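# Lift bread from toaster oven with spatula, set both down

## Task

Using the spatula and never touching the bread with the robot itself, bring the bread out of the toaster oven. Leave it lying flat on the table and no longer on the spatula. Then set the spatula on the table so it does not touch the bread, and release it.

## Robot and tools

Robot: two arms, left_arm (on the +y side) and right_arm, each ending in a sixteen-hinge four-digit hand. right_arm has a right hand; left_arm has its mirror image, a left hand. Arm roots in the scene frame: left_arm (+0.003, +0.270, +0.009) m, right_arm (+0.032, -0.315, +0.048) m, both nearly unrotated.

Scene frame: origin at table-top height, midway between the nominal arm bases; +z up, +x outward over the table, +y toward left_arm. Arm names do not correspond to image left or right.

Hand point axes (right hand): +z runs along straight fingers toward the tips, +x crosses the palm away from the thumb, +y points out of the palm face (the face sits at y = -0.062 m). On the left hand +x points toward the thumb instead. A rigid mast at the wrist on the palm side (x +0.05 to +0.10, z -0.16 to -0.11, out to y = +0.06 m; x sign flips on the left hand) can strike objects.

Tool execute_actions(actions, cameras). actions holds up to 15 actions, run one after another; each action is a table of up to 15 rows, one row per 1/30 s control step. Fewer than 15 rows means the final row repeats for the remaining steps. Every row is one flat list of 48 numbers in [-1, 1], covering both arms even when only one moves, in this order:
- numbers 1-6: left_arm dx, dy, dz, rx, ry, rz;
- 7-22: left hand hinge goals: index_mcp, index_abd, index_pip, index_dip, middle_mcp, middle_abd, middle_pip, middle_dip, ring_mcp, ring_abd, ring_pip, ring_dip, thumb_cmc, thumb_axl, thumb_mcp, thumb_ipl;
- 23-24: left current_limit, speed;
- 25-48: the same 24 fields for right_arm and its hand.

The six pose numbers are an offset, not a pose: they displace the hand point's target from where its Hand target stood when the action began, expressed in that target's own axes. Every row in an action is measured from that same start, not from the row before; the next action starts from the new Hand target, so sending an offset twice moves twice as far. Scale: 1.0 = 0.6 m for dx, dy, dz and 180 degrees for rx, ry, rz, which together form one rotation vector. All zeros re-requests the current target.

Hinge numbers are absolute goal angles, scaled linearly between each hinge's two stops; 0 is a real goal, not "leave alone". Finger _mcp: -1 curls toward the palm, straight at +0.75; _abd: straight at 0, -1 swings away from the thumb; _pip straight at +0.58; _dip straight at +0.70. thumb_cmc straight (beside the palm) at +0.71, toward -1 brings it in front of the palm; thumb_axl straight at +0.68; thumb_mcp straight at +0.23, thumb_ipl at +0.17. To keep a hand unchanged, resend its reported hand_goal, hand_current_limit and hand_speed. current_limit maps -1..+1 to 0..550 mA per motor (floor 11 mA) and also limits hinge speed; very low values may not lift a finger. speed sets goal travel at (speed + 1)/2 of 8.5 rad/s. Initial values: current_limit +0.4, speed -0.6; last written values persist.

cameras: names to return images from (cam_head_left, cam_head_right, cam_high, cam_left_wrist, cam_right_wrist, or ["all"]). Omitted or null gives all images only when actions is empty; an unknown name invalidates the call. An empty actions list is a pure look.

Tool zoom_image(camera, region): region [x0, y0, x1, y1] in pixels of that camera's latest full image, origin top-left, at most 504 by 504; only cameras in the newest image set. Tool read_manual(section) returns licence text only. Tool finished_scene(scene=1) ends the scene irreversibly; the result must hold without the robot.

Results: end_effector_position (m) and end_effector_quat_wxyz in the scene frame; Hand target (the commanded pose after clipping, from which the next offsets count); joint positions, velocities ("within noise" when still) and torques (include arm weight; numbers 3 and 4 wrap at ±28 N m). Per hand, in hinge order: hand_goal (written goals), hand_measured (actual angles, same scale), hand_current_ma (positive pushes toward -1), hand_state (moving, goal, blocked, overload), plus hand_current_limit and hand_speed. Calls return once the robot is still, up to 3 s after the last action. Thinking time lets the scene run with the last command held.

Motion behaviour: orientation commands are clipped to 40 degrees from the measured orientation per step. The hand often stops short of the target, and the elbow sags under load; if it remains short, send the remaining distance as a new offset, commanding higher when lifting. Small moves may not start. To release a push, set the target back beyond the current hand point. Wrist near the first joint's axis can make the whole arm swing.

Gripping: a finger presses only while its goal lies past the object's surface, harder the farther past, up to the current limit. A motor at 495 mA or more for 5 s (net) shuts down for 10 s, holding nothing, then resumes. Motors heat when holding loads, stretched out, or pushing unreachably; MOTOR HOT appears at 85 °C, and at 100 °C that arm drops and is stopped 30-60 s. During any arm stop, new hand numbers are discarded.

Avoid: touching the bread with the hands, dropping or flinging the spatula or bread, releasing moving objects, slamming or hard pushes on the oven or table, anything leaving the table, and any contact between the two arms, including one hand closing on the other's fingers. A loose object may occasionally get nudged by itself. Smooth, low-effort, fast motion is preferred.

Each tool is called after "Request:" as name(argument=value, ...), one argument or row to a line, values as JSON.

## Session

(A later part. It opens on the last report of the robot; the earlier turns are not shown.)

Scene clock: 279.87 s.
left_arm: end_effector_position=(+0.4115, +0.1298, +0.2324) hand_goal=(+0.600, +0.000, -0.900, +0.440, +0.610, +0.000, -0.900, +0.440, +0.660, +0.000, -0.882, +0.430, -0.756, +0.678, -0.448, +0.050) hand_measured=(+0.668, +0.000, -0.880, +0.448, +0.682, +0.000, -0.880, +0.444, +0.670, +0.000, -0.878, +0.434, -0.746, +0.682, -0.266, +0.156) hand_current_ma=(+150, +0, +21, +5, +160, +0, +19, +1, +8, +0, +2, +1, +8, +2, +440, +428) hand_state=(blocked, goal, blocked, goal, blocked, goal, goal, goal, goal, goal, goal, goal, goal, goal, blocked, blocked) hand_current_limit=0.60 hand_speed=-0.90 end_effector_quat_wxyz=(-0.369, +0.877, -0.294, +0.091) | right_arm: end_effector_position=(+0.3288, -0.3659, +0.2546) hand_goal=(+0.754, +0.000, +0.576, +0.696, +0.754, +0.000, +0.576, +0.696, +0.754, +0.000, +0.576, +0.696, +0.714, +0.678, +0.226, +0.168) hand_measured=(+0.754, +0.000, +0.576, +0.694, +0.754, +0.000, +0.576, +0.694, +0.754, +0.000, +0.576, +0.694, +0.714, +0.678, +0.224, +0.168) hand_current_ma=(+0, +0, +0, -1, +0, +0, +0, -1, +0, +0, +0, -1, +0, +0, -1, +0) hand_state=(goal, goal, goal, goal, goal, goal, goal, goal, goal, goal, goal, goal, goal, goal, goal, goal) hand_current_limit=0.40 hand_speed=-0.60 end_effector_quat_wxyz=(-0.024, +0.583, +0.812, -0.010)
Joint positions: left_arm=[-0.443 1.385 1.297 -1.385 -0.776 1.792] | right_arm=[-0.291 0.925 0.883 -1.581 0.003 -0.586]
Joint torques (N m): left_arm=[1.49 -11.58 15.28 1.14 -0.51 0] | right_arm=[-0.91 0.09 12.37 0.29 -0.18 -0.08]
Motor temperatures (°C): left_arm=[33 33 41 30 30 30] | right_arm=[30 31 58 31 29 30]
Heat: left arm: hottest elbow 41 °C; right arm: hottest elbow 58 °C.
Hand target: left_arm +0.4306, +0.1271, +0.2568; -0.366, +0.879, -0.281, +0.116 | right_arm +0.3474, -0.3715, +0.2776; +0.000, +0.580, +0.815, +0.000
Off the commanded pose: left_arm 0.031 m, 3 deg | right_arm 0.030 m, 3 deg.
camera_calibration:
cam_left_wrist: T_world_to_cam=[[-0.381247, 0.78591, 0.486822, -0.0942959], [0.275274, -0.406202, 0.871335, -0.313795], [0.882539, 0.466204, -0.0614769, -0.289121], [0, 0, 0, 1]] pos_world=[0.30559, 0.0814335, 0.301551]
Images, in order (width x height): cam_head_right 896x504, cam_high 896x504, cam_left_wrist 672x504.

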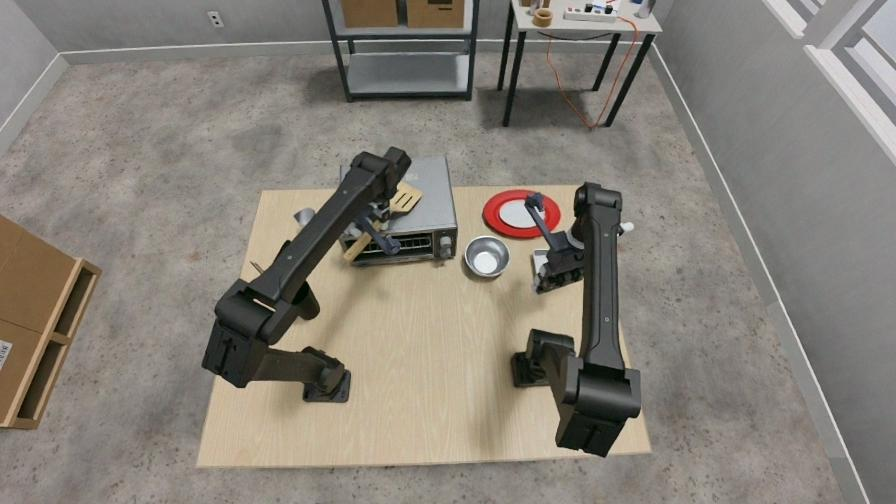

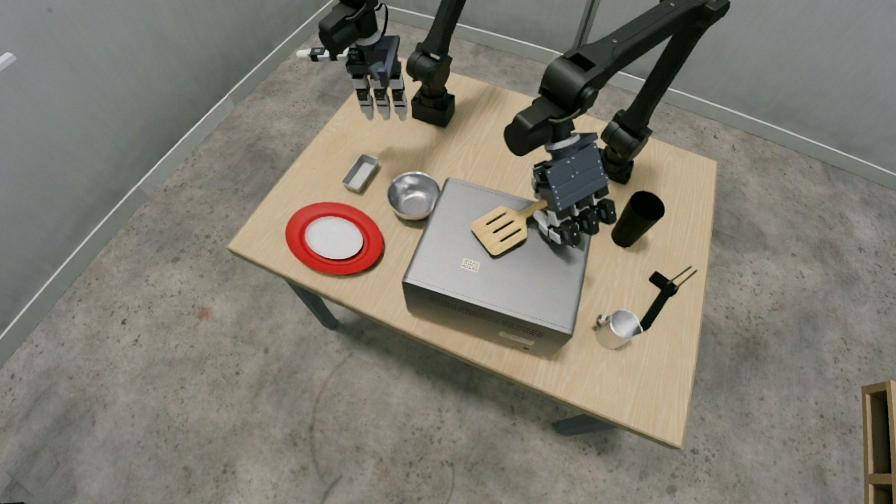

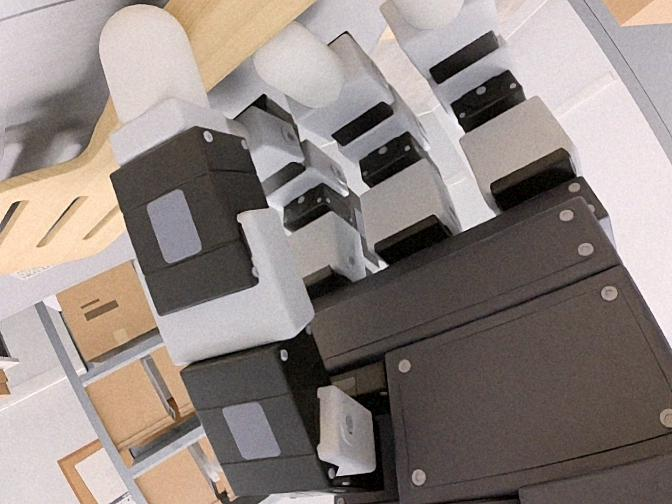

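Request:
execute_actions(
  actions=[
    [[0,0.0354,0.0353,0,0,0,0.6,0,-0.9,0.44,0.61,0,-0.9,0.44,0.66,0,-0.883,0.43,-0.757,0.678,-0.449,0.05,0.6,-0.9,0,0,0,0,0,0,0.754,0,0.576,0.696,0.754,0,0.576,0.696,0.754,0,0.576,0.696,0.714,0.678,0.226,0.168,0.4,-0.6]],
    [[0,0.01,0.01,0,0,0,0.6,0,-0.9,0.44,0.61,0,-0.9,0.44,0.66,0,-0.883,0.43,-0.757,0.678,-0.449,0.05,0.6,-0.9,0,0,0,0,0,0,0.754,0,0.576,0.696,0.754,0,0.576,0.696,0.754,0,0.576,0.696,0.714,0.678,0.226,0.168,0.4,-0.6]],
  ],
  cameras=["cam_left_wrist", "cam_head_right", "cam_high"],
)

Request:
zoom_image(
  camera="cam_high",
  region=[400, 120, 640, 340],
)

Scene clock: 281.20 s.
left_arm: end_effector_position=(+0.4252, +0.1231, +0.2218) hand_goal=(+0.600, +0.000, -0.900, +0.440, +0.610, +0.000, -0.900, +0.440, +0.660, +0.000, -0.882, +0.430, -0.756, +0.678, -0.448, +0.050) hand_measured=(+0.668, +0.000, -0.880, +0.448, +0.682, +0.000, -0.880, +0.444, +0.670, +0.000, -0.880, +0.434, -0.746, +0.682, -0.266, +0.156) hand_current_ma=(+150, +0, +19, +5, +160, +0, +19, +1, +8, +0, +1, +1, +8, +2, +440, +428) hand_state=(blocked, goal, goal, goal, blocked, goal, goal, goal, goal, goal, goal, goal, goal, goal, blocked, blocked) hand_current_limit=0.60 hand_speed=-0.90 end_effector_quat_wxyz=(-0.366, +0.878, -0.285, +0.118) | right_arm: end_effector_position=(+0.3288, -0.3659, +0.2546) hand_goal=(+0.754, +0.000, +0.576, +0.696, +0.754, +0.000, +0.576, +0.696, +0.754, +0.000, +0.576, +0.696, +0.714, +0.678, +0.226, +0.168) hand_measured=(+0.754, +0.000, +0.576, +0.694, +0.754, +0.000, +0.576, +0.694, +0.754, +0.000, +0.576, +0.694, +0.714, +0.678, +0.224, +0.168) hand_current_ma=(+0, +0, +0, -1, +0, +0, +0, -1, +0, +0, +0, -1, +0, +0, -1, +0) hand_state=(goal, goal, goal, goal, goal, goal, goal, goal, goal, goal, goal, goal, goal, goal, goal, goal) hand_current_limit=0.40 hand_speed=-0.60 end_effector_quat_wxyz=(-0.024, +0.583, +0.812, -0.010)
Joint positions: left_arm=[-0.442 1.388 1.266 -1.289 -0.776 1.797] | right_arm=[-0.291 0.925 0.883 -1.581 0.003 -0.586]
Joint torques (N m): left_arm=[1.44 -10.93 9.8 1.52 -0.45 -0.05] | right_arm=[-0.97 -0.21 12.34 0.31 -0.12 -0.09]
Motor temperatures (°C): left_arm=[33 33 41 30 30 30] | right_arm=[30 31 58 31 29 30]
Heat: left arm: hottest elbow 41 °C; right arm: hottest elbow 58 °C.
Hand target: left_arm +0.4306, +0.1270, +0.2184; -0.366, +0.879, -0.282, +0.116 | right_arm +0.3474, -0.3715, +0.2776; +0.000, +0.580, +0.815, +0.000
Off the commanded pose: left_arm 0.008 m, 0 deg | right_arm 0.030 m, 3 deg.
camera_calibration:
cam_left_wrist: T_world_to_cam=[[-0.403593, 0.79897, 0.445824, -0.0616221], [0.22757, -0.384298, 0.894722, -0.29854], [0.886185, 0.46256, -0.0267221, -0.307666], [0, 0, 0, 1]] pos_world=[0.315717, 0.0768199, 0.286361]
Images, in order (width x height): cam_head_right 896x504, cam_high 896x504, cam_left_wrist 672x504.

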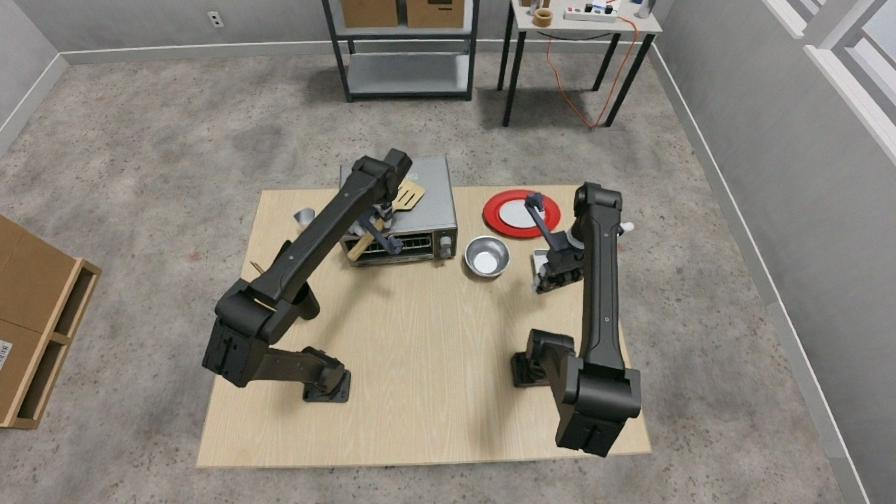

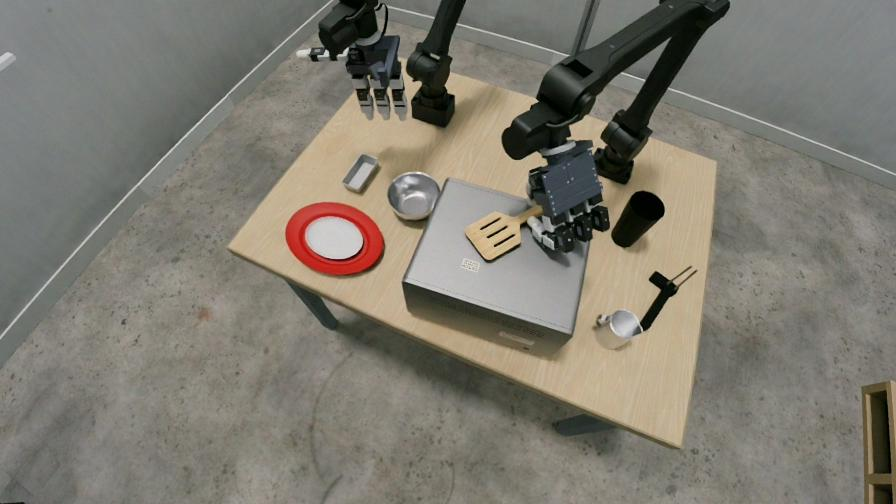

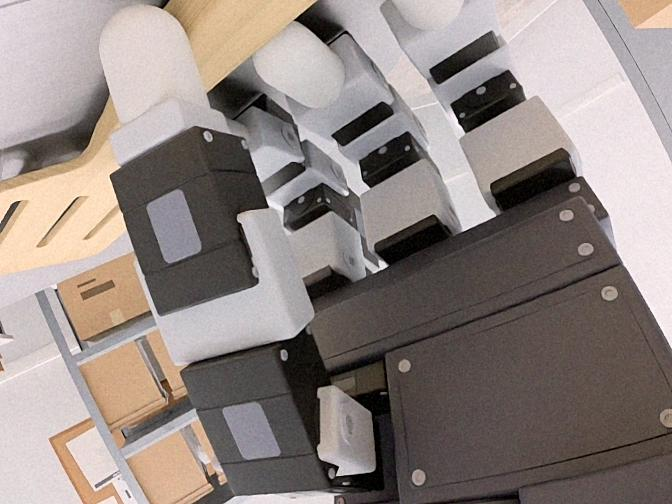

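Scaled by 2.100.

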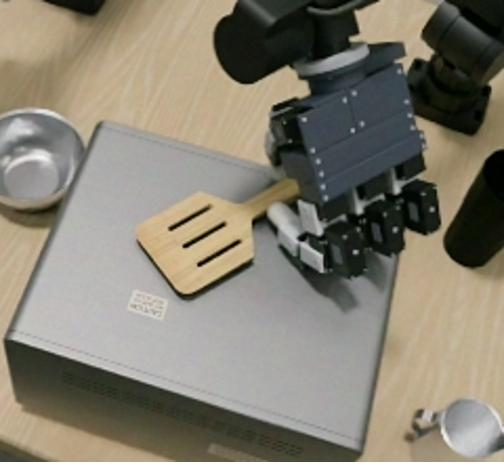

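Request:
execute_actions(
  actions=[
    [[0,0.01,0.01,0,0,0,0.6,0,-0.9,0.44,0.61,0,-0.9,0.44,0.66,0,-0.883,0.43,-0.757,0.678,-0.449,0.05,0.6,-0.9,0,0,0,0,0,0,0.754,0,0.576,0.696,0.754,0,0.576,0.696,0.754,0,0.576,0.696,0.714,0.678,0.226,0.168,0.4,-0.6]],
  ],
  cameras=["cam_high"],
)

Request:
zoom_image(
  camera="cam_high",
  region=[400, 120, 640, 340],
)

Scene clock: 282.07 s.
left_arm: end_effector_position=(+0.4268, +0.1236, +0.2202) hand_goal=(+0.600, +0.000, -0.900, +0.440, +0.610, +0.000, -0.900, +0.440, +0.660, +0.000, -0.882, +0.430, -0.756, +0.678, -0.448, +0.050) hand_measured=(+0.668, -0.002, -0.880, +0.448, +0.680, +0.000, -0.884, +0.444, +0.668, -0.002, -0.888, +0.434, -0.744, +0.682, -0.266, +0.156) hand_current_ma=(+150, +0, +19, +5, +156, +0, +14, +1, +5, -1, -3, +1, +8, +2, +440, +428) hand_state=(blocked, goal, goal, goal, blocked, goal, goal, goal, goal, goal, goal, goal, goal, goal, blocked, blocked) hand_current_limit=0.60 hand_speed=-0.90 end_effector_quat_wxyz=(-0.368, +0.876, -0.286, +0.121) | right_arm: end_effector_position=(+0.3288, -0.3659, +0.2546) hand_goal=(+0.754, +0.000, +0.576, +0.696, +0.754, +0.000, +0.576, +0.696, +0.754, +0.000, +0.576, +0.696, +0.714, +0.678, +0.226, +0.168) hand_measured=(+0.754, +0.000, +0.576, +0.694, +0.754, +0.000, +0.576, +0.694, +0.754, +0.000, +0.576, +0.694, +0.714, +0.678, +0.224, +0.168) hand_current_ma=(+0, +0, +0, -1, +0, +0, +0, -1, +0, +0, +0, -1, +0, +0, -1, +0) hand_state=(goal, goal, goal, goal, goal, goal, goal, goal, goal, goal, goal, goal, goal, goal, goal, goal) hand_current_limit=0.40 hand_speed=-0.60 end_effector_quat_wxyz=(-0.024, +0.583, +0.812, -0.010)
Joint positions: left_arm=[-0.442 1.388 1.26 -1.274 -0.782 1.806] | right_arm=[-0.291 0.925 0.883 -1.581 0.003 -0.586]
Joint torques (N m): left_arm=[1.55 -10.7 8.54 1.89 -0.25 -0.16] | right_arm=[-0.73 -0.79 12.3 0.38 -0.15 -0.09]
Motor temperatures (°C): left_arm=[33 33 41 30 30 30] | right_arm=[30 31 58 31 29 30]
Heat: left arm: hottest elbow 41 °C; right arm: hottest elbow 58 °C.
Hand target: left_arm +0.4306, +0.1271, +0.2099; -0.366, +0.879, -0.282, +0.116 | right_arm +0.3474, -0.3715, +0.2776; +0.000, +0.580, +0.815, +0.000
Off the commanded pose: left_arm 0.012 m, 1 deg | right_arm 0.030 m, 3 deg.
Images, in order (width x height): cam_high 896x504.

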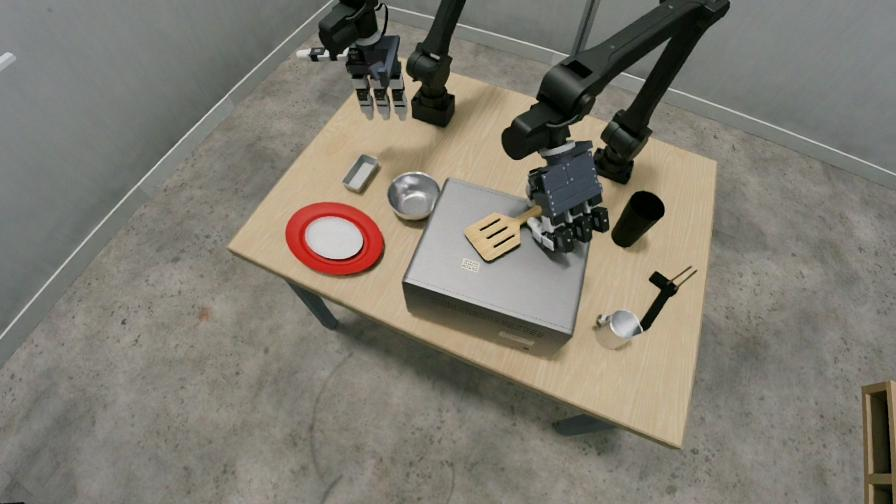

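Scaled by 2.100.

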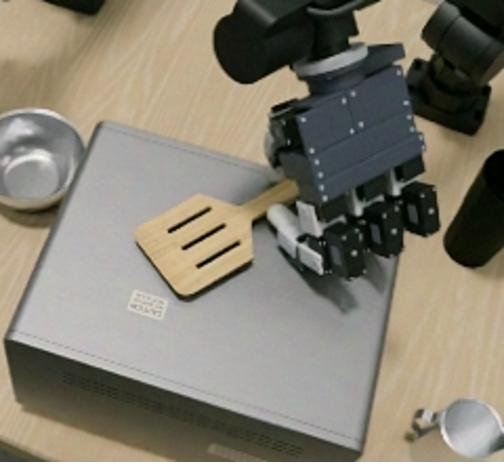

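Request:
execute_actions(
  actions=[
    [[0,0,0,0,0,0,0.66,0,-0.883,0.43,0.66,0,-0.883,0.43,0.7,0,-0.883,0.43,-0.757,0.678,-0.33,0.12,0.2,-0.9,0,0,0,0,0,0,0.754,0,0.576,0.696,0.754,0,0.576,0.696,0.754,0,0.576,0.696,0.714,0.678,0.226,0.168,0.4,-0.6]],
    [[0,0,0,0,0,0,0.8,0,-0.883,0.43,0.8,0,-0.883,0.43,0.8,0,-0.883,0.43,-0.757,0.678,-0.15,0.168,0.2,-0.85,0,0,0,0,0,0,0.754,0,0.576,0.696,0.754,0,0.576,0.696,0.754,0,0.576,0.696,0.714,0.678,0.226,0.168,0.4,-0.6]],
  ],
  cameras=["cam_high", "cam_left_wrist", "cam_head_right"],
)

Request:
zoom_image(
  camera="cam_high",
  region=[400, 120, 640, 340],
)

Request:
zoom_image(
  camera="cam_head_right",
  region=[310, 150, 470, 300],
)

Scene clock: 283.50 s.
left_arm: end_effector_position=(+0.4280, +0.1227, +0.2191) hand_goal=(+0.800, +0.000, -0.882, +0.430, +0.800, +0.000, -0.882, +0.430, +0.800, +0.000, -0.882, +0.430, -0.756, +0.678, -0.150, +0.168) hand_measured=(+0.788, -0.002, -0.880, +0.434, +0.788, -0.002, -0.884, +0.434, +0.788, -0.002, -0.894, +0.434, -0.752, +0.682, -0.154, +0.168) hand_current_ma=(-9, +0, +1, +2, -11, -1, -1, +1, -11, -1, -8, +1, +2, +1, -2, +0) hand_state=(goal, goal, goal, goal, goal, goal, goal, goal, goal, goal, goal, goal, goal, goal, goal, goal) hand_current_limit=0.20 hand_speed=-0.85 end_effector_quat_wxyz=(-0.367, +0.877, -0.285, +0.124) | right_arm: end_effector_position=(+0.3288, -0.3659, +0.2546) hand_goal=(+0.754, +0.000, +0.576, +0.696, +0.754, +0.000, +0.576, +0.696, +0.754, +0.000, +0.576, +0.696, +0.714, +0.678, +0.226, +0.168) hand_measured=(+0.754, +0.000, +0.576, +0.694, +0.754, +0.000, +0.576, +0.694, +0.754, +0.000, +0.576, +0.694, +0.714, +0.678, +0.224, +0.168) hand_current_ma=(+0, +0, +0, -1, +0, +0, +0, -1, +0, +0, +0, -1, +0, +0, -1, +0) hand_state=(goal, goal, goal, goal, goal, goal, goal, goal, goal, goal, goal, goal, goal, goal, goal, goal) hand_current_limit=0.40 hand_speed=-0.60 end_effector_quat_wxyz=(-0.024, +0.583, +0.812, -0.010)
Joint positions: left_arm=[-0.442 1.388 1.257 -1.264 -0.781 1.806] | right_arm=[-0.291 0.925 0.883 -1.581 0.003 -0.586]
Joint torques (N m): left_arm=[1.49 -10.75 8.84 1.43 -0.3 -0.14] | right_arm=[-0.79 -0.32 12.44 0.38 -0.14 -0.11]
Motor temperatures (°C): left_arm=[33 34 41 30 30 30] | right_arm=[30 31 58 31 29 30]
Heat: left arm: hottest elbow 41 °C; right arm: hottest elbow 58 °C.
Hand target: left_arm +0.4305, +0.1271, +0.2097; -0.366, +0.879, -0.282, +0.116 | right_arm +0.3474, -0.3715, +0.2776; +0.000, +0.580, +0.815, +0.000
Off the commanded pose: left_arm 0.011 m, 1 deg | right_arm 0.030 m, 3 deg.
camera_calibration:
cam_left_wrist: T_world_to_cam=[[-0.403558, 0.800891, 0.442396, -0.058471], [0.215884, -0.386516, 0.89666, -0.292176], [0.88912, 0.45736, -0.016918, -0.312713], [0, 0, 0, 1]] pos_world=[0.31752, 0.0769209, 0.28256]
Images, in order (width x height): cam_head_right 896x504, cam_high 896x504, cam_left_wrist 672x504.

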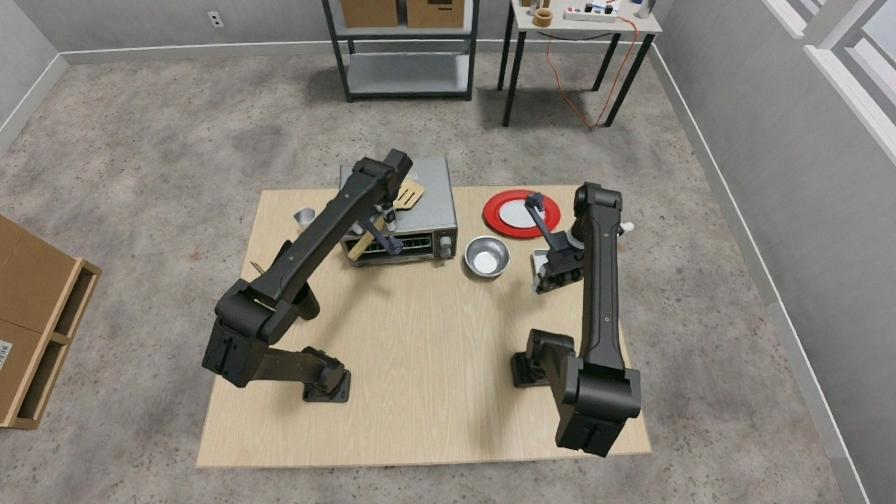

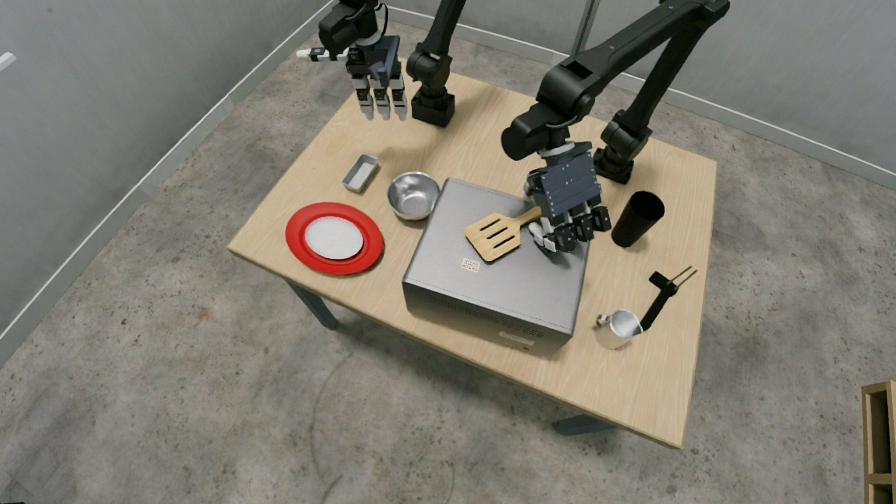

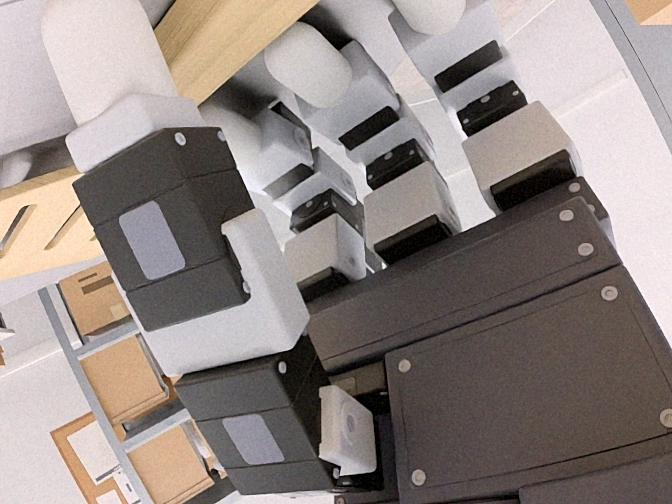

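Scaled by 2.100.

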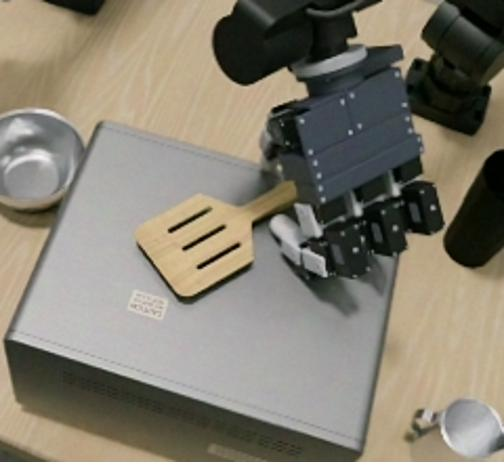

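Scaled by 3.150.

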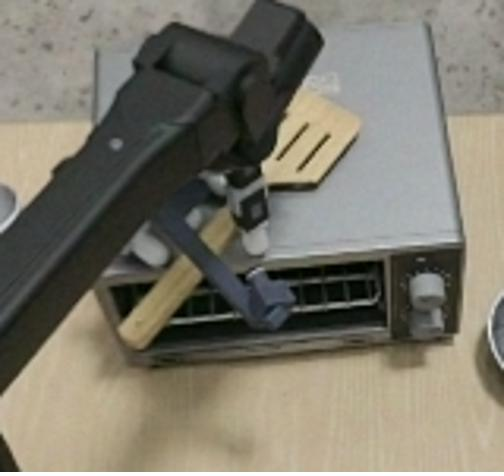

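Request:
execute_actions(
  actions=[
    [[0,0,0,0,0,0,0.66,0,-0.883,0.43,0.66,0,-0.883,0.43,0.7,0,-0.883,0.43,-0.757,0.678,-0.33,0.12,0.2,-0.85,0,0,0,0,0,0,0.754,0,0.576,0.696,0.754,0,0.576,0.696,0.754,0,0.576,0.696,0.714,0.678,0.226,0.168,0.4,-0.6]],
    [[0,0,0,0,0,0,0.6,0,-0.9,0.44,0.61,0,-0.9,0.44,0.66,0,-0.883,0.43,-0.757,0.678,-0.449,0.05,0.6,-0.9,0,0,0,0,0,0,0.754,0,0.576,0.696,0.754,0,0.576,0.696,0.754,0,0.576,0.696,0.714,0.678,0.226,0.168,0.4,-0.6]],
    [[0,-0.02,-0.02,0,0,0,0.6,0,-0.9,0.44,0.61,0,-0.9,0.44,0.66,0,-0.883,0.43,-0.757,0.678,-0.449,0.05,0.6,-0.9,0,0,0,0,0,0,0.754,0,0.576,0.696,0.754,0,0.576,0.696,0.754,0,0.576,0.696,0.714,0.678,0.226,0.168,0.4,-0.6]],
  ],
  cameras=["cam_high", "cam_left_wrist"],
)

Request:
zoom_image(
  camera="cam_high",
  region=[400, 120, 640, 340],
)

Scene clock: 286.27 s.
left_arm: end_effector_position=(+0.4263, +0.1271, +0.2196) hand_goal=(+0.600, +0.000, -0.900, +0.440, +0.610, +0.000, -0.900, +0.440, +0.660, +0.000, -0.882, +0.430, -0.756, +0.678, -0.448, +0.050) hand_measured=(+0.658, +0.000, -0.880, +0.448, +0.682, -0.002, -0.884, +0.442, +0.682, +0.000, -0.884, +0.434, -0.752, +0.680, -0.248, +0.132) hand_current_ma=(+115, +0, +20, +4, +164, -1, +14, +1, +27, +0, +0, +1, +2, +0, +440, +289) hand_state=(blocked, goal, goal, goal, blocked, goal, goal, goal, blocked, goal, goal, goal, goal, goal, blocked, blocked) hand_current_limit=0.60 hand_speed=-0.90 end_effector_quat_wxyz=(-0.372, +0.875, -0.286, +0.118) | right_arm: end_effector_position=(+0.3288, -0.3659, +0.2546) hand_goal=(+0.754, +0.000, +0.576, +0.696, +0.754, +0.000, +0.576, +0.696, +0.754, +0.000, +0.576, +0.696, +0.714, +0.678, +0.226, +0.168) hand_measured=(+0.754, +0.000, +0.576, +0.694, +0.754, +0.000, +0.576, +0.694, +0.754, +0.000, +0.576, +0.694, +0.714, +0.678, +0.224, +0.168) hand_current_ma=(+0, +0, +0, -1, +0, +0, +0, -1, +0, +0, +0, -1, +0, +0, -1, +0) hand_state=(goal, goal, goal, goal, goal, goal, goal, goal, goal, goal, goal, goal, goal, goal, goal, goal) hand_current_limit=0.40 hand_speed=-0.60 end_effector_quat_wxyz=(-0.024, +0.583, +0.812, -0.010)
Joint positions: left_arm=[-0.438 1.388 1.258 -1.278 -0.788 1.807] | right_arm=[-0.291 0.925 0.883 -1.581 0.003 -0.586]
Joint torques (N m): left_arm=[1.14 -11.11 12.25 0.16 -0.05 -0.13] | right_arm=[-0.79 -1.2 12.44 0.38 -0.13 -0.11]
Motor temperatures (°C): left_arm=[33 34 41 30 29 30] | right_arm=[30 31 58 31 29 30]
Heat: left arm: hottest elbow 41 °C; right arm: hottest elbow 58 °C.
Hand target: left_arm +0.4305, +0.1271, +0.2268; -0.366, +0.879, -0.282, +0.116 | right_arm +0.3474, -0.3715, +0.2776; +0.000, +0.580, +0.815, +0.000
Off the commanded pose: left_arm 0.008 m, 1 deg | right_arm 0.030 m, 3 deg.
camera_calibration:
cam_left_wrist: T_world_to_cam=[[-0.403569, 0.793316, 0.455831, -0.0648711], [0.2251, -0.396802, 0.889875, -0.291664], [0.886827, 0.461733, -0.0184381, -0.312512], [0, 0, 0, 1]] pos_world=[0.316618, 0.0800274, 0.283353]
Images, in order (width x height): cam_high 896x504, cam_left_wrist 672x504.

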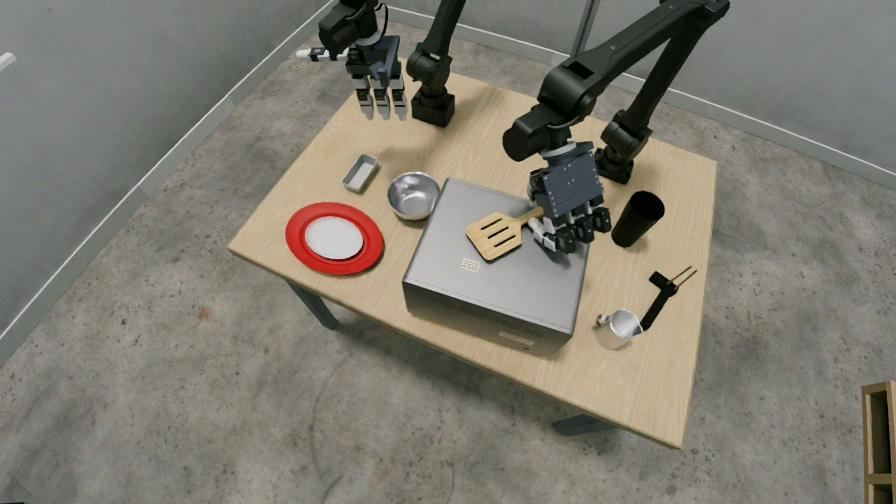

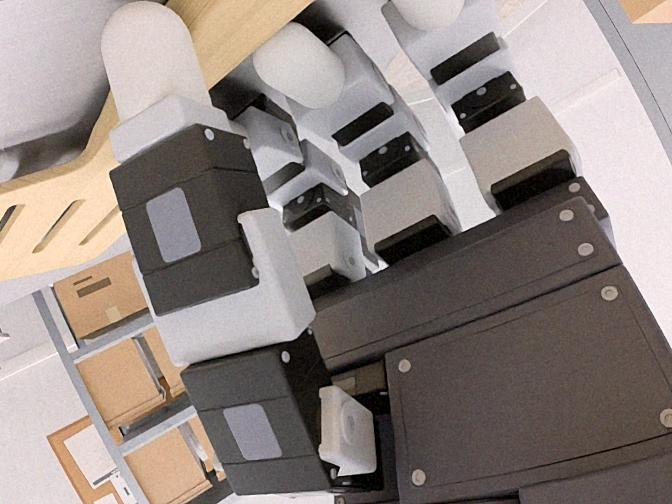

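Scaled by 2.100.

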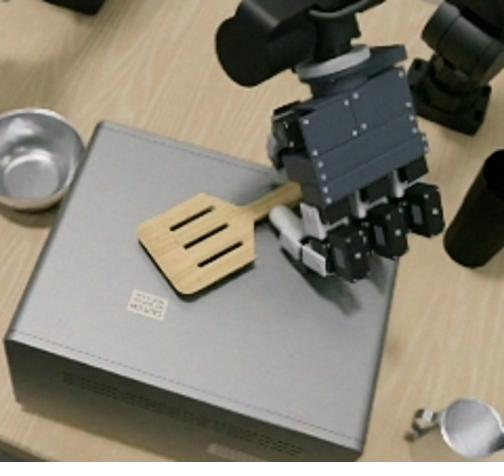

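Request:
execute_actions(
  actions=[
    [[0,-0.0295,-0.0294,0,0,0,0.6,0,-0.9,0.44,0.61,0,-0.9,0.44,0.66,0,-0.883,0.43,-0.757,0.678,-0.449,0.05,0.6,-0.9,0,0,0,0,0,0,0.754,0,0.576,0.696,0.754,0,0.576,0.696,0.754,0,0.576,0.696,0.714,0.678,0.226,0.168,0.4,-0.6]],
    [[-0.0375,-0.0461,0.0463,0,0,0,0.6,0,-0.9,0.44,0.61,0,-0.9,0.44,0.66,0,-0.883,0.43,-0.757,0.678,-0.449,0.05,0.6,-0.9,0,0,0,0,0,0,0.754,0,0.576,0.696,0.754,0,0.576,0.696,0.754,0,0.576,0.696,0.714,0.678,0.226,0.168,0.4,-0.6]],
    [[0,0,0,0,-0.0394,-0.0392,0.6,0,-0.9,0.44,0.61,0,-0.9,0.44,0.66,0,-0.883,0.43,-0.757,0.678,-0.449,0.05,0.6,-0.9,0,0,0,0,0,0,0.754,0,0.576,0.696,0.754,0,0.576,0.696,0.754,0,0.576,0.696,0.714,0.678,0.226,0.168,0.4,-0.6]],
    [[0,0,0,0,-0.0394,-0.0392,0.6,0,-0.9,0.44,0.61,0,-0.9,0.44,0.66,0,-0.883,0.43,-0.757,0.678,-0.449,0.05,0.6,-0.9,0,0,0,0,0,0,0.754,0,0.576,0.696,0.754,0,0.576,0.696,0.754,0,0.576,0.696,0.714,0.678,0.226,0.168,0.4,-0.6]],
  ],
  cameras=["cam_high", "cam_left_wrist", "cam_head_right"],
)

Request:
zoom_image(
  camera="cam_high",
  region=[400, 120, 640, 340],
)

Request:
zoom_image(
  camera="cam_head_right",
  region=[310, 150, 470, 300],
)

Scene clock: 289.20 s.
left_arm: end_effector_position=(+0.4199, +0.1833, +0.2328) hand_goal=(+0.600, +0.000, -0.900, +0.440, +0.610, +0.000, -0.900, +0.440, +0.660, +0.000, -0.882, +0.430, -0.756, +0.678, -0.448, +0.050) hand_measured=(+0.658, +0.000, -0.880, +0.448, +0.678, -0.002, -0.884, +0.444, +0.672, +0.000, -0.880, +0.434, -0.750, +0.680, -0.248, +0.132) hand_current_ma=(+115, +0, +19, +4, +149, -1, +14, +1, +10, +0, +1, +1, +3, +0, +440, +289) hand_state=(blocked, goal, goal, goal, blocked, goal, goal, goal, goal, goal, goal, goal, goal, goal, blocked, blocked) hand_current_limit=0.60 hand_speed=-0.90 end_effector_quat_wxyz=(-0.383, +0.914, -0.132, +0.028) | right_arm: end_effector_position=(+0.3288, -0.3659, +0.2546) hand_goal=(+0.754, +0.000, +0.576, +0.696, +0.754, +0.000, +0.576, +0.696, +0.754, +0.000, +0.576, +0.696, +0.714, +0.678, +0.226, +0.168) hand_measured=(+0.754, +0.000, +0.576, +0.694, +0.754, +0.000, +0.576, +0.694, +0.754, +0.000, +0.576, +0.694, +0.714, +0.678, +0.224, +0.168) hand_current_ma=(+0, +0, +0, -1, +0, +0, +0, -1, +0, +0, +0, -1, +0, +0, -1, +0) hand_state=(goal, goal, goal, goal, goal, goal, goal, goal, goal, goal, goal, goal, goal, goal, goal, goal) hand_current_limit=0.40 hand_speed=-0.60 end_effector_quat_wxyz=(-0.024, +0.583, +0.812, -0.010)
Joint positions: left_arm=[-0.331 1.448 1.36 -1.62 -0.778 1.447] | right_arm=[-0.291 0.925 0.883 -1.581 0.003 -0.586]
Joint torques (N m): left_arm=[-0.79 -11.4 14.5 0.05 -0.62 -0.29] | right_arm=[-0.73 -0.38 12.52 0.34 -0.14 -0.11]
Motor temperatures (°C): left_arm=[33 34 42 30 30 30] | right_arm=[30 31 58 31 29 30]
Heat: left arm: hottest elbow 42 °C; right arm: hottest elbow 58 °C.
Hand target: left_arm +0.4350, +0.1720, +0.2519; -0.381, +0.915, -0.124, +0.051 | right_arm +0.3474, -0.3715, +0.2776; +0.000, +0.580, +0.815, +0.000
Off the commanded pose: left_arm 0.027 m, 3 deg | right_arm 0.030 m, 3 deg.
camera_calibration:
cam_left_wrist: T_world_to_cam=[[-0.636277, 0.600418, 0.484407, 0.00831813], [0.391854, -0.289342, 0.873345, -0.365595], [0.664531, 0.745506, -0.0511748, -0.28358], [0, 0, 0, 1]] pos_world=[0.337, 0.100634, 0.300749]
Images, in order (width x height): cam_head_right 896x504, cam_high 896x504, cam_left_wrist 672x504.

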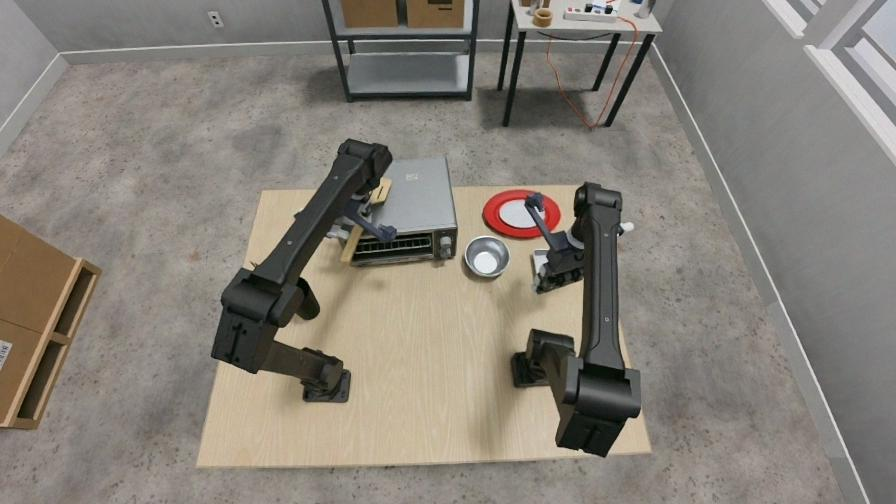

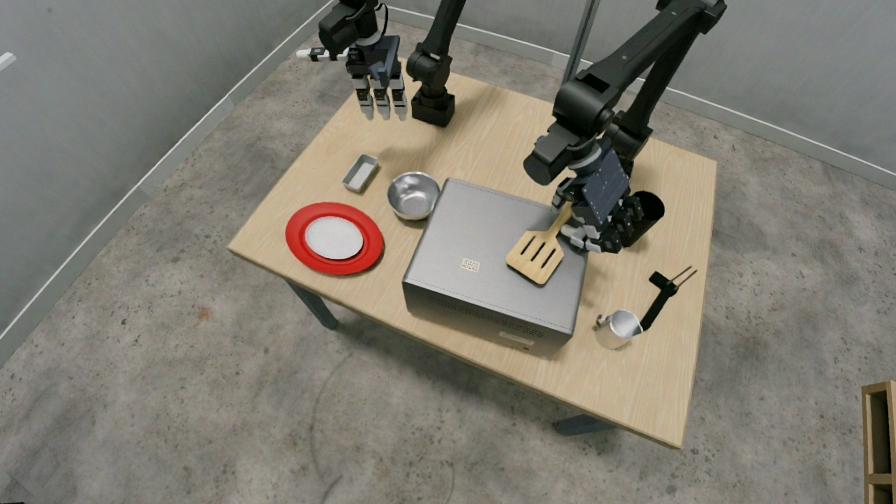

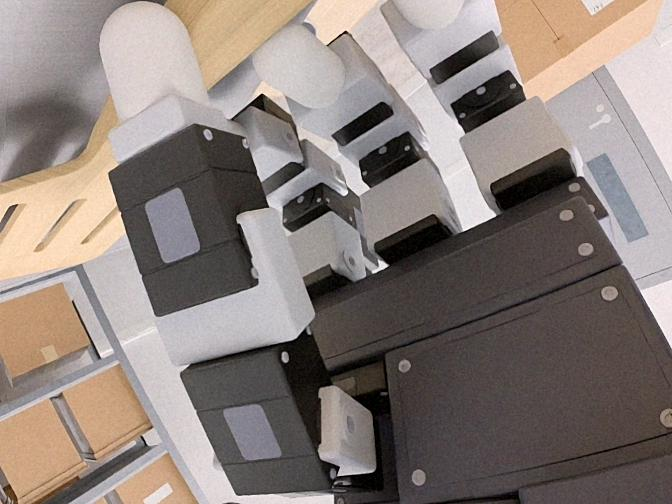

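Scaled by 2.100.

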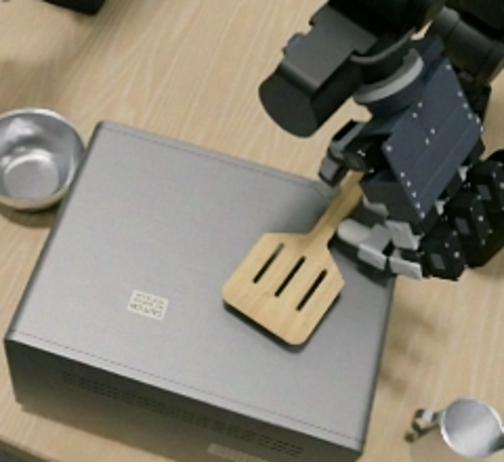

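Scaled by 3.150.

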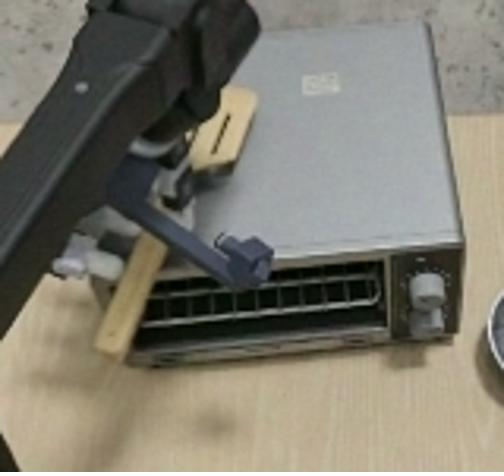

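Request:
execute_actions(
  actions=[
    [[-0.0097,0.0278,0.024,0,0,0,0.6,0,-0.9,0.44,0.61,0,-0.9,0.44,0.66,0,-0.883,0.43,-0.757,0.678,-0.449,0.05,0.6,-0.9,0,0,0,0,0,0,0.754,0,0.576,0.696,0.754,0,0.576,0.696,0.754,0,0.576,0.696,0.714,0.678,0.226,0.168,0.4,-0.6]],
    [[0,0.0165,0.0164,0,0,0,0.6,0,-0.9,0.44,0.61,0,-0.9,0.44,0.66,0,-0.883,0.43,-0.757,0.678,-0.449,0.05,0.6,-0.9,0,0,0,0,0,0,0.754,0,0.576,0.696,0.754,0,0.576,0.696,0.754,0,0.576,0.696,0.714,0.678,0.226,0.168,0.4,-0.6]],
  ],
  cameras=["cam_high"],
)

Request:
zoom_image(
  camera="cam_high",
  region=[400, 120, 640, 340],
)

Scene clock: 290.67 s.
left_arm: end_effector_position=(+0.4270, +0.1791, +0.2204) hand_goal=(+0.600, +0.000, -0.900, +0.440, +0.610, +0.000, -0.900, +0.440, +0.660, +0.000, -0.882, +0.430, -0.756, +0.678, -0.448, +0.050) hand_measured=(+0.658, -0.002, -0.890, +0.448, +0.678, -0.002, -0.884, +0.444, +0.672, +0.000, -0.878, +0.434, -0.750, +0.680, -0.248, +0.132) hand_current_ma=(+115, +0, +7, +5, +145, -1, +14, +1, +8, +0, +2, +1, +3, +0, +440, +289) hand_state=(blocked, goal, goal, goal, blocked, goal, goal, goal, goal, goal, goal, goal, goal, goal, blocked, blocked) hand_current_limit=0.60 hand_speed=-0.90 end_effector_quat_wxyz=(-0.382, +0.915, -0.123, +0.046) | right_arm: end_effector_position=(+0.3288, -0.3659, +0.2546) hand_goal=(+0.754, +0.000, +0.576, +0.696, +0.754, +0.000, +0.576, +0.696, +0.754, +0.000, +0.576, +0.696, +0.714, +0.678, +0.226, +0.168) hand_measured=(+0.754, +0.000, +0.576, +0.694, +0.754, +0.000, +0.576, +0.694, +0.754, +0.000, +0.576, +0.694, +0.714, +0.678, +0.224, +0.168) hand_current_ma=(+0, +0, +0, -1, +0, +0, +0, -1, +0, +0, +0, -1, +0, +0, -1, +0) hand_state=(goal, goal, goal, goal, goal, goal, goal, goal, goal, goal, goal, goal, goal, goal, goal, goal) hand_current_limit=0.40 hand_speed=-0.60 end_effector_quat_wxyz=(-0.024, +0.583, +0.812, -0.010)
Joint positions: left_arm=[-0.337 1.448 1.325 -1.555 -0.784 1.432] | right_arm=[-0.291 0.925 0.883 -1.581 0.003 -0.586]
Joint torques (N m): left_arm=[-0.73 -11.52 8.83 0.98 -0.48 -0.22] | right_arm=[-0.73 -0.73 12.25 0.18 -0.18 -0.1]
Motor temperatures (°C): left_arm=[33 34 42 30 30 30] | right_arm=[30 31 58 31 29 30]
Heat: left arm: hottest elbow 42 °C; right arm: hottest elbow 58 °C.
Hand target: left_arm +0.4289, +0.1721, +0.2159; -0.381, +0.915, -0.124, +0.051 | right_arm +0.3474, -0.3715, +0.2776; +0.000, +0.580, +0.815, +0.000
Off the commanded pose: left_arm 0.008 m, 1 deg | right_arm 0.030 m, 3 deg.
Images, in order (width x height): cam_high 896x504.

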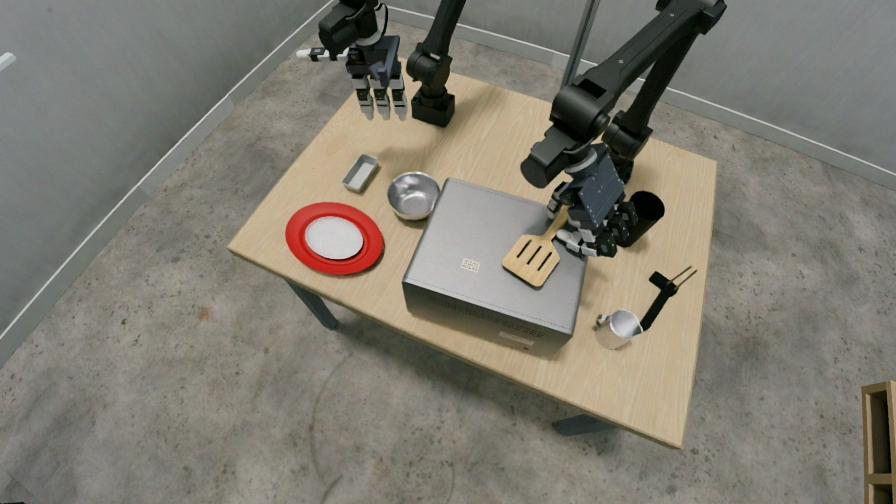

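Scaled by 2.100.

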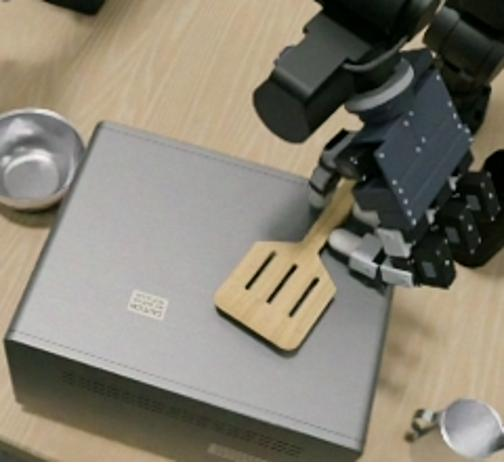

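Request:
execute_actions(
  actions=[
    [[0,0,0,0,0,0,0.66,0,-0.883,0.43,0.66,0,-0.883,0.43,0.7,0,-0.883,0.43,-0.757,0.678,-0.33,0.12,0.2,-0.9,0,0,0,0,0,0,0.754,0,0.576,0.696,0.754,0,0.576,0.696,0.754,0,0.576,0.696,0.714,0.678,0.226,0.168,0.4,-0.6]],
    [[0,0,0,0,0,0,0.85,0,-0.883,0.43,0.85,0,-0.883,0.43,0.85,0,-0.883,0.43,-0.757,0.678,-0.1,0.168,0.2,-0.85,0,0,0,0,0,0,0.754,0,0.576,0.696,0.754,0,0.576,0.696,0.754,0,0.576,0.696,0.714,0.678,0.226,0.168,0.4,-0.6]],
    [[0,-0.012,-0.012,0,0,0,0.85,0,-0.883,0.43,0.85,0,-0.883,0.43,0.85,0,-0.883,0.43,-0.757,0.678,-0.1,0.168,0.2,-0.85,0,0,0,0,0,0,0.754,0,0.576,0.696,0.754,0,0.576,0.696,0.754,0,0.576,0.696,0.714,0.678,0.226,0.168,0.4,-0.6]],
  ],
  cameras=["cam_high", "cam_head_right", "cam_left_wrist"],
)

Request:
zoom_image(
  camera="cam_high",
  region=[400, 120, 640, 340],
)

Request:
zoom_image(
  camera="cam_head_right",
  region=[310, 150, 470, 300],
)

Scene clock: 293.07 s.
left_arm: end_effector_position=(+0.4245, +0.1795, +0.2184) hand_goal=(+0.850, +0.000, -0.882, +0.430, +0.850, +0.000, -0.882, +0.430, +0.850, +0.000, -0.882, +0.430, -0.756, +0.678, -0.100, +0.168) hand_measured=(+0.836, -0.002, -0.884, +0.432, +0.836, -0.002, -0.878, +0.432, +0.838, +0.000, -0.878, +0.434, -0.752, +0.678, -0.104, +0.166) hand_current_ma=(-12, +0, +0, +0, -11, -1, +1, +1, -11, +0, +2, +1, +2, +0, -3, -1) hand_state=(goal, goal, goal, goal, goal, goal, goal, goal, goal, goal, goal, goal, goal, goal, goal, goal) hand_current_limit=0.20 hand_speed=-0.85 end_effector_quat_wxyz=(-0.383, +0.914, -0.125, +0.043) | right_arm: end_effector_position=(+0.3288, -0.3659, +0.2546) hand_goal=(+0.754, +0.000, +0.576, +0.696, +0.754, +0.000, +0.576, +0.696, +0.754, +0.000, +0.576, +0.696, +0.714, +0.678, +0.226, +0.168) hand_measured=(+0.754, +0.000, +0.576, +0.694, +0.754, +0.000, +0.576, +0.694, +0.754, +0.000, +0.576, +0.694, +0.714, +0.678, +0.224, +0.168) hand_current_ma=(+0, +0, +0, -1, +0, +0, +0, -1, +0, +0, +0, -1, +0, +0, -1, +0) hand_state=(goal, goal, goal, goal, goal, goal, goal, goal, goal, goal, goal, goal, goal, goal, goal, goal) hand_current_limit=0.40 hand_speed=-0.60 end_effector_quat_wxyz=(-0.024, +0.583, +0.812, -0.010)
Joint positions: left_arm=[-0.339 1.448 1.32 -1.559 -0.784 1.432] | right_arm=[-0.291 0.925 0.883 -1.581 0.003 -0.586]
Joint torques (N m): left_arm=[-0.67 -11.69 11.45 0.06 -0.48 -0.21] | right_arm=[-0.85 -0.09 12.37 0.32 -0.17 -0.09]
Motor temperatures (°C): left_arm=[33 34 42 30 30 30] | right_arm=[30 31 58 31 29 30]
Heat: left arm: hottest elbow 42 °C; right arm: hottest elbow 58 °C.
Hand target: left_arm +0.4290, +0.1720, +0.2262; -0.381, +0.915, -0.124, +0.051 | right_arm +0.3474, -0.3715, +0.2776; +0.000, +0.580, +0.815, +0.000
Off the commanded pose: left_arm 0.012 m, 1 deg | right_arm 0.030 m, 3 deg.
camera_calibration:
cam_left_wrist: T_world_to_cam=[[-0.652895, 0.601208, 0.460736, 0.0326773], [0.363688, -0.284746, 0.886933, -0.347675], [0.664424, 0.746639, -0.0327428, -0.28873], [0, 0, 0, 1]] pos_world=[0.339619, 0.0969318, 0.283855]
Images, in order (width x height): cam_head_right 896x504, cam_high 896x504, cam_left_wrist 672x504.

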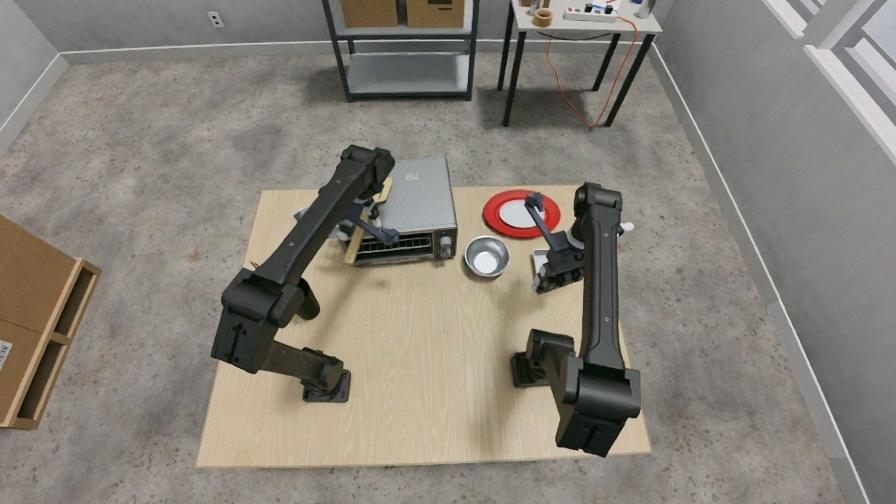

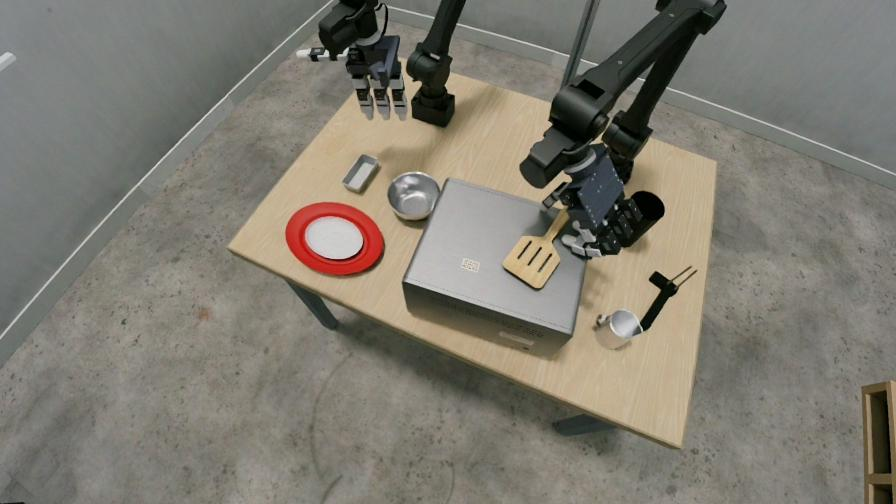

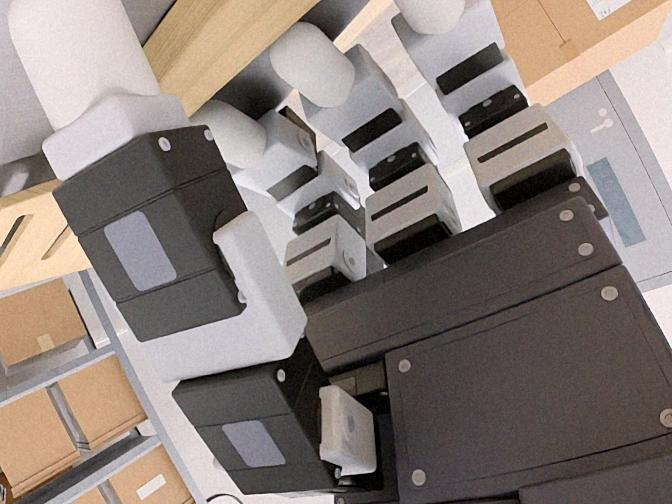

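Scaled by 2.100.

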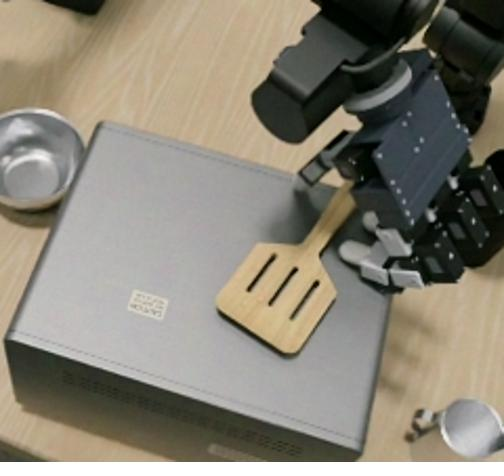

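Scaled by 3.150.

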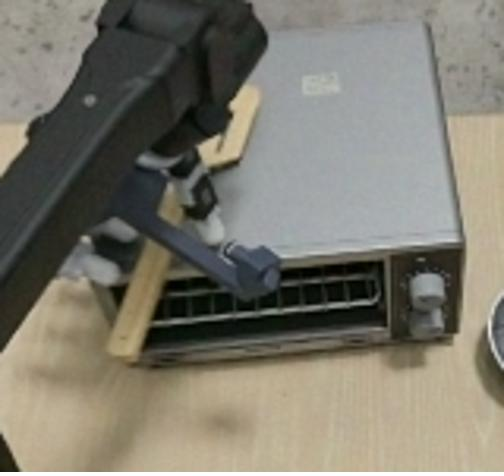

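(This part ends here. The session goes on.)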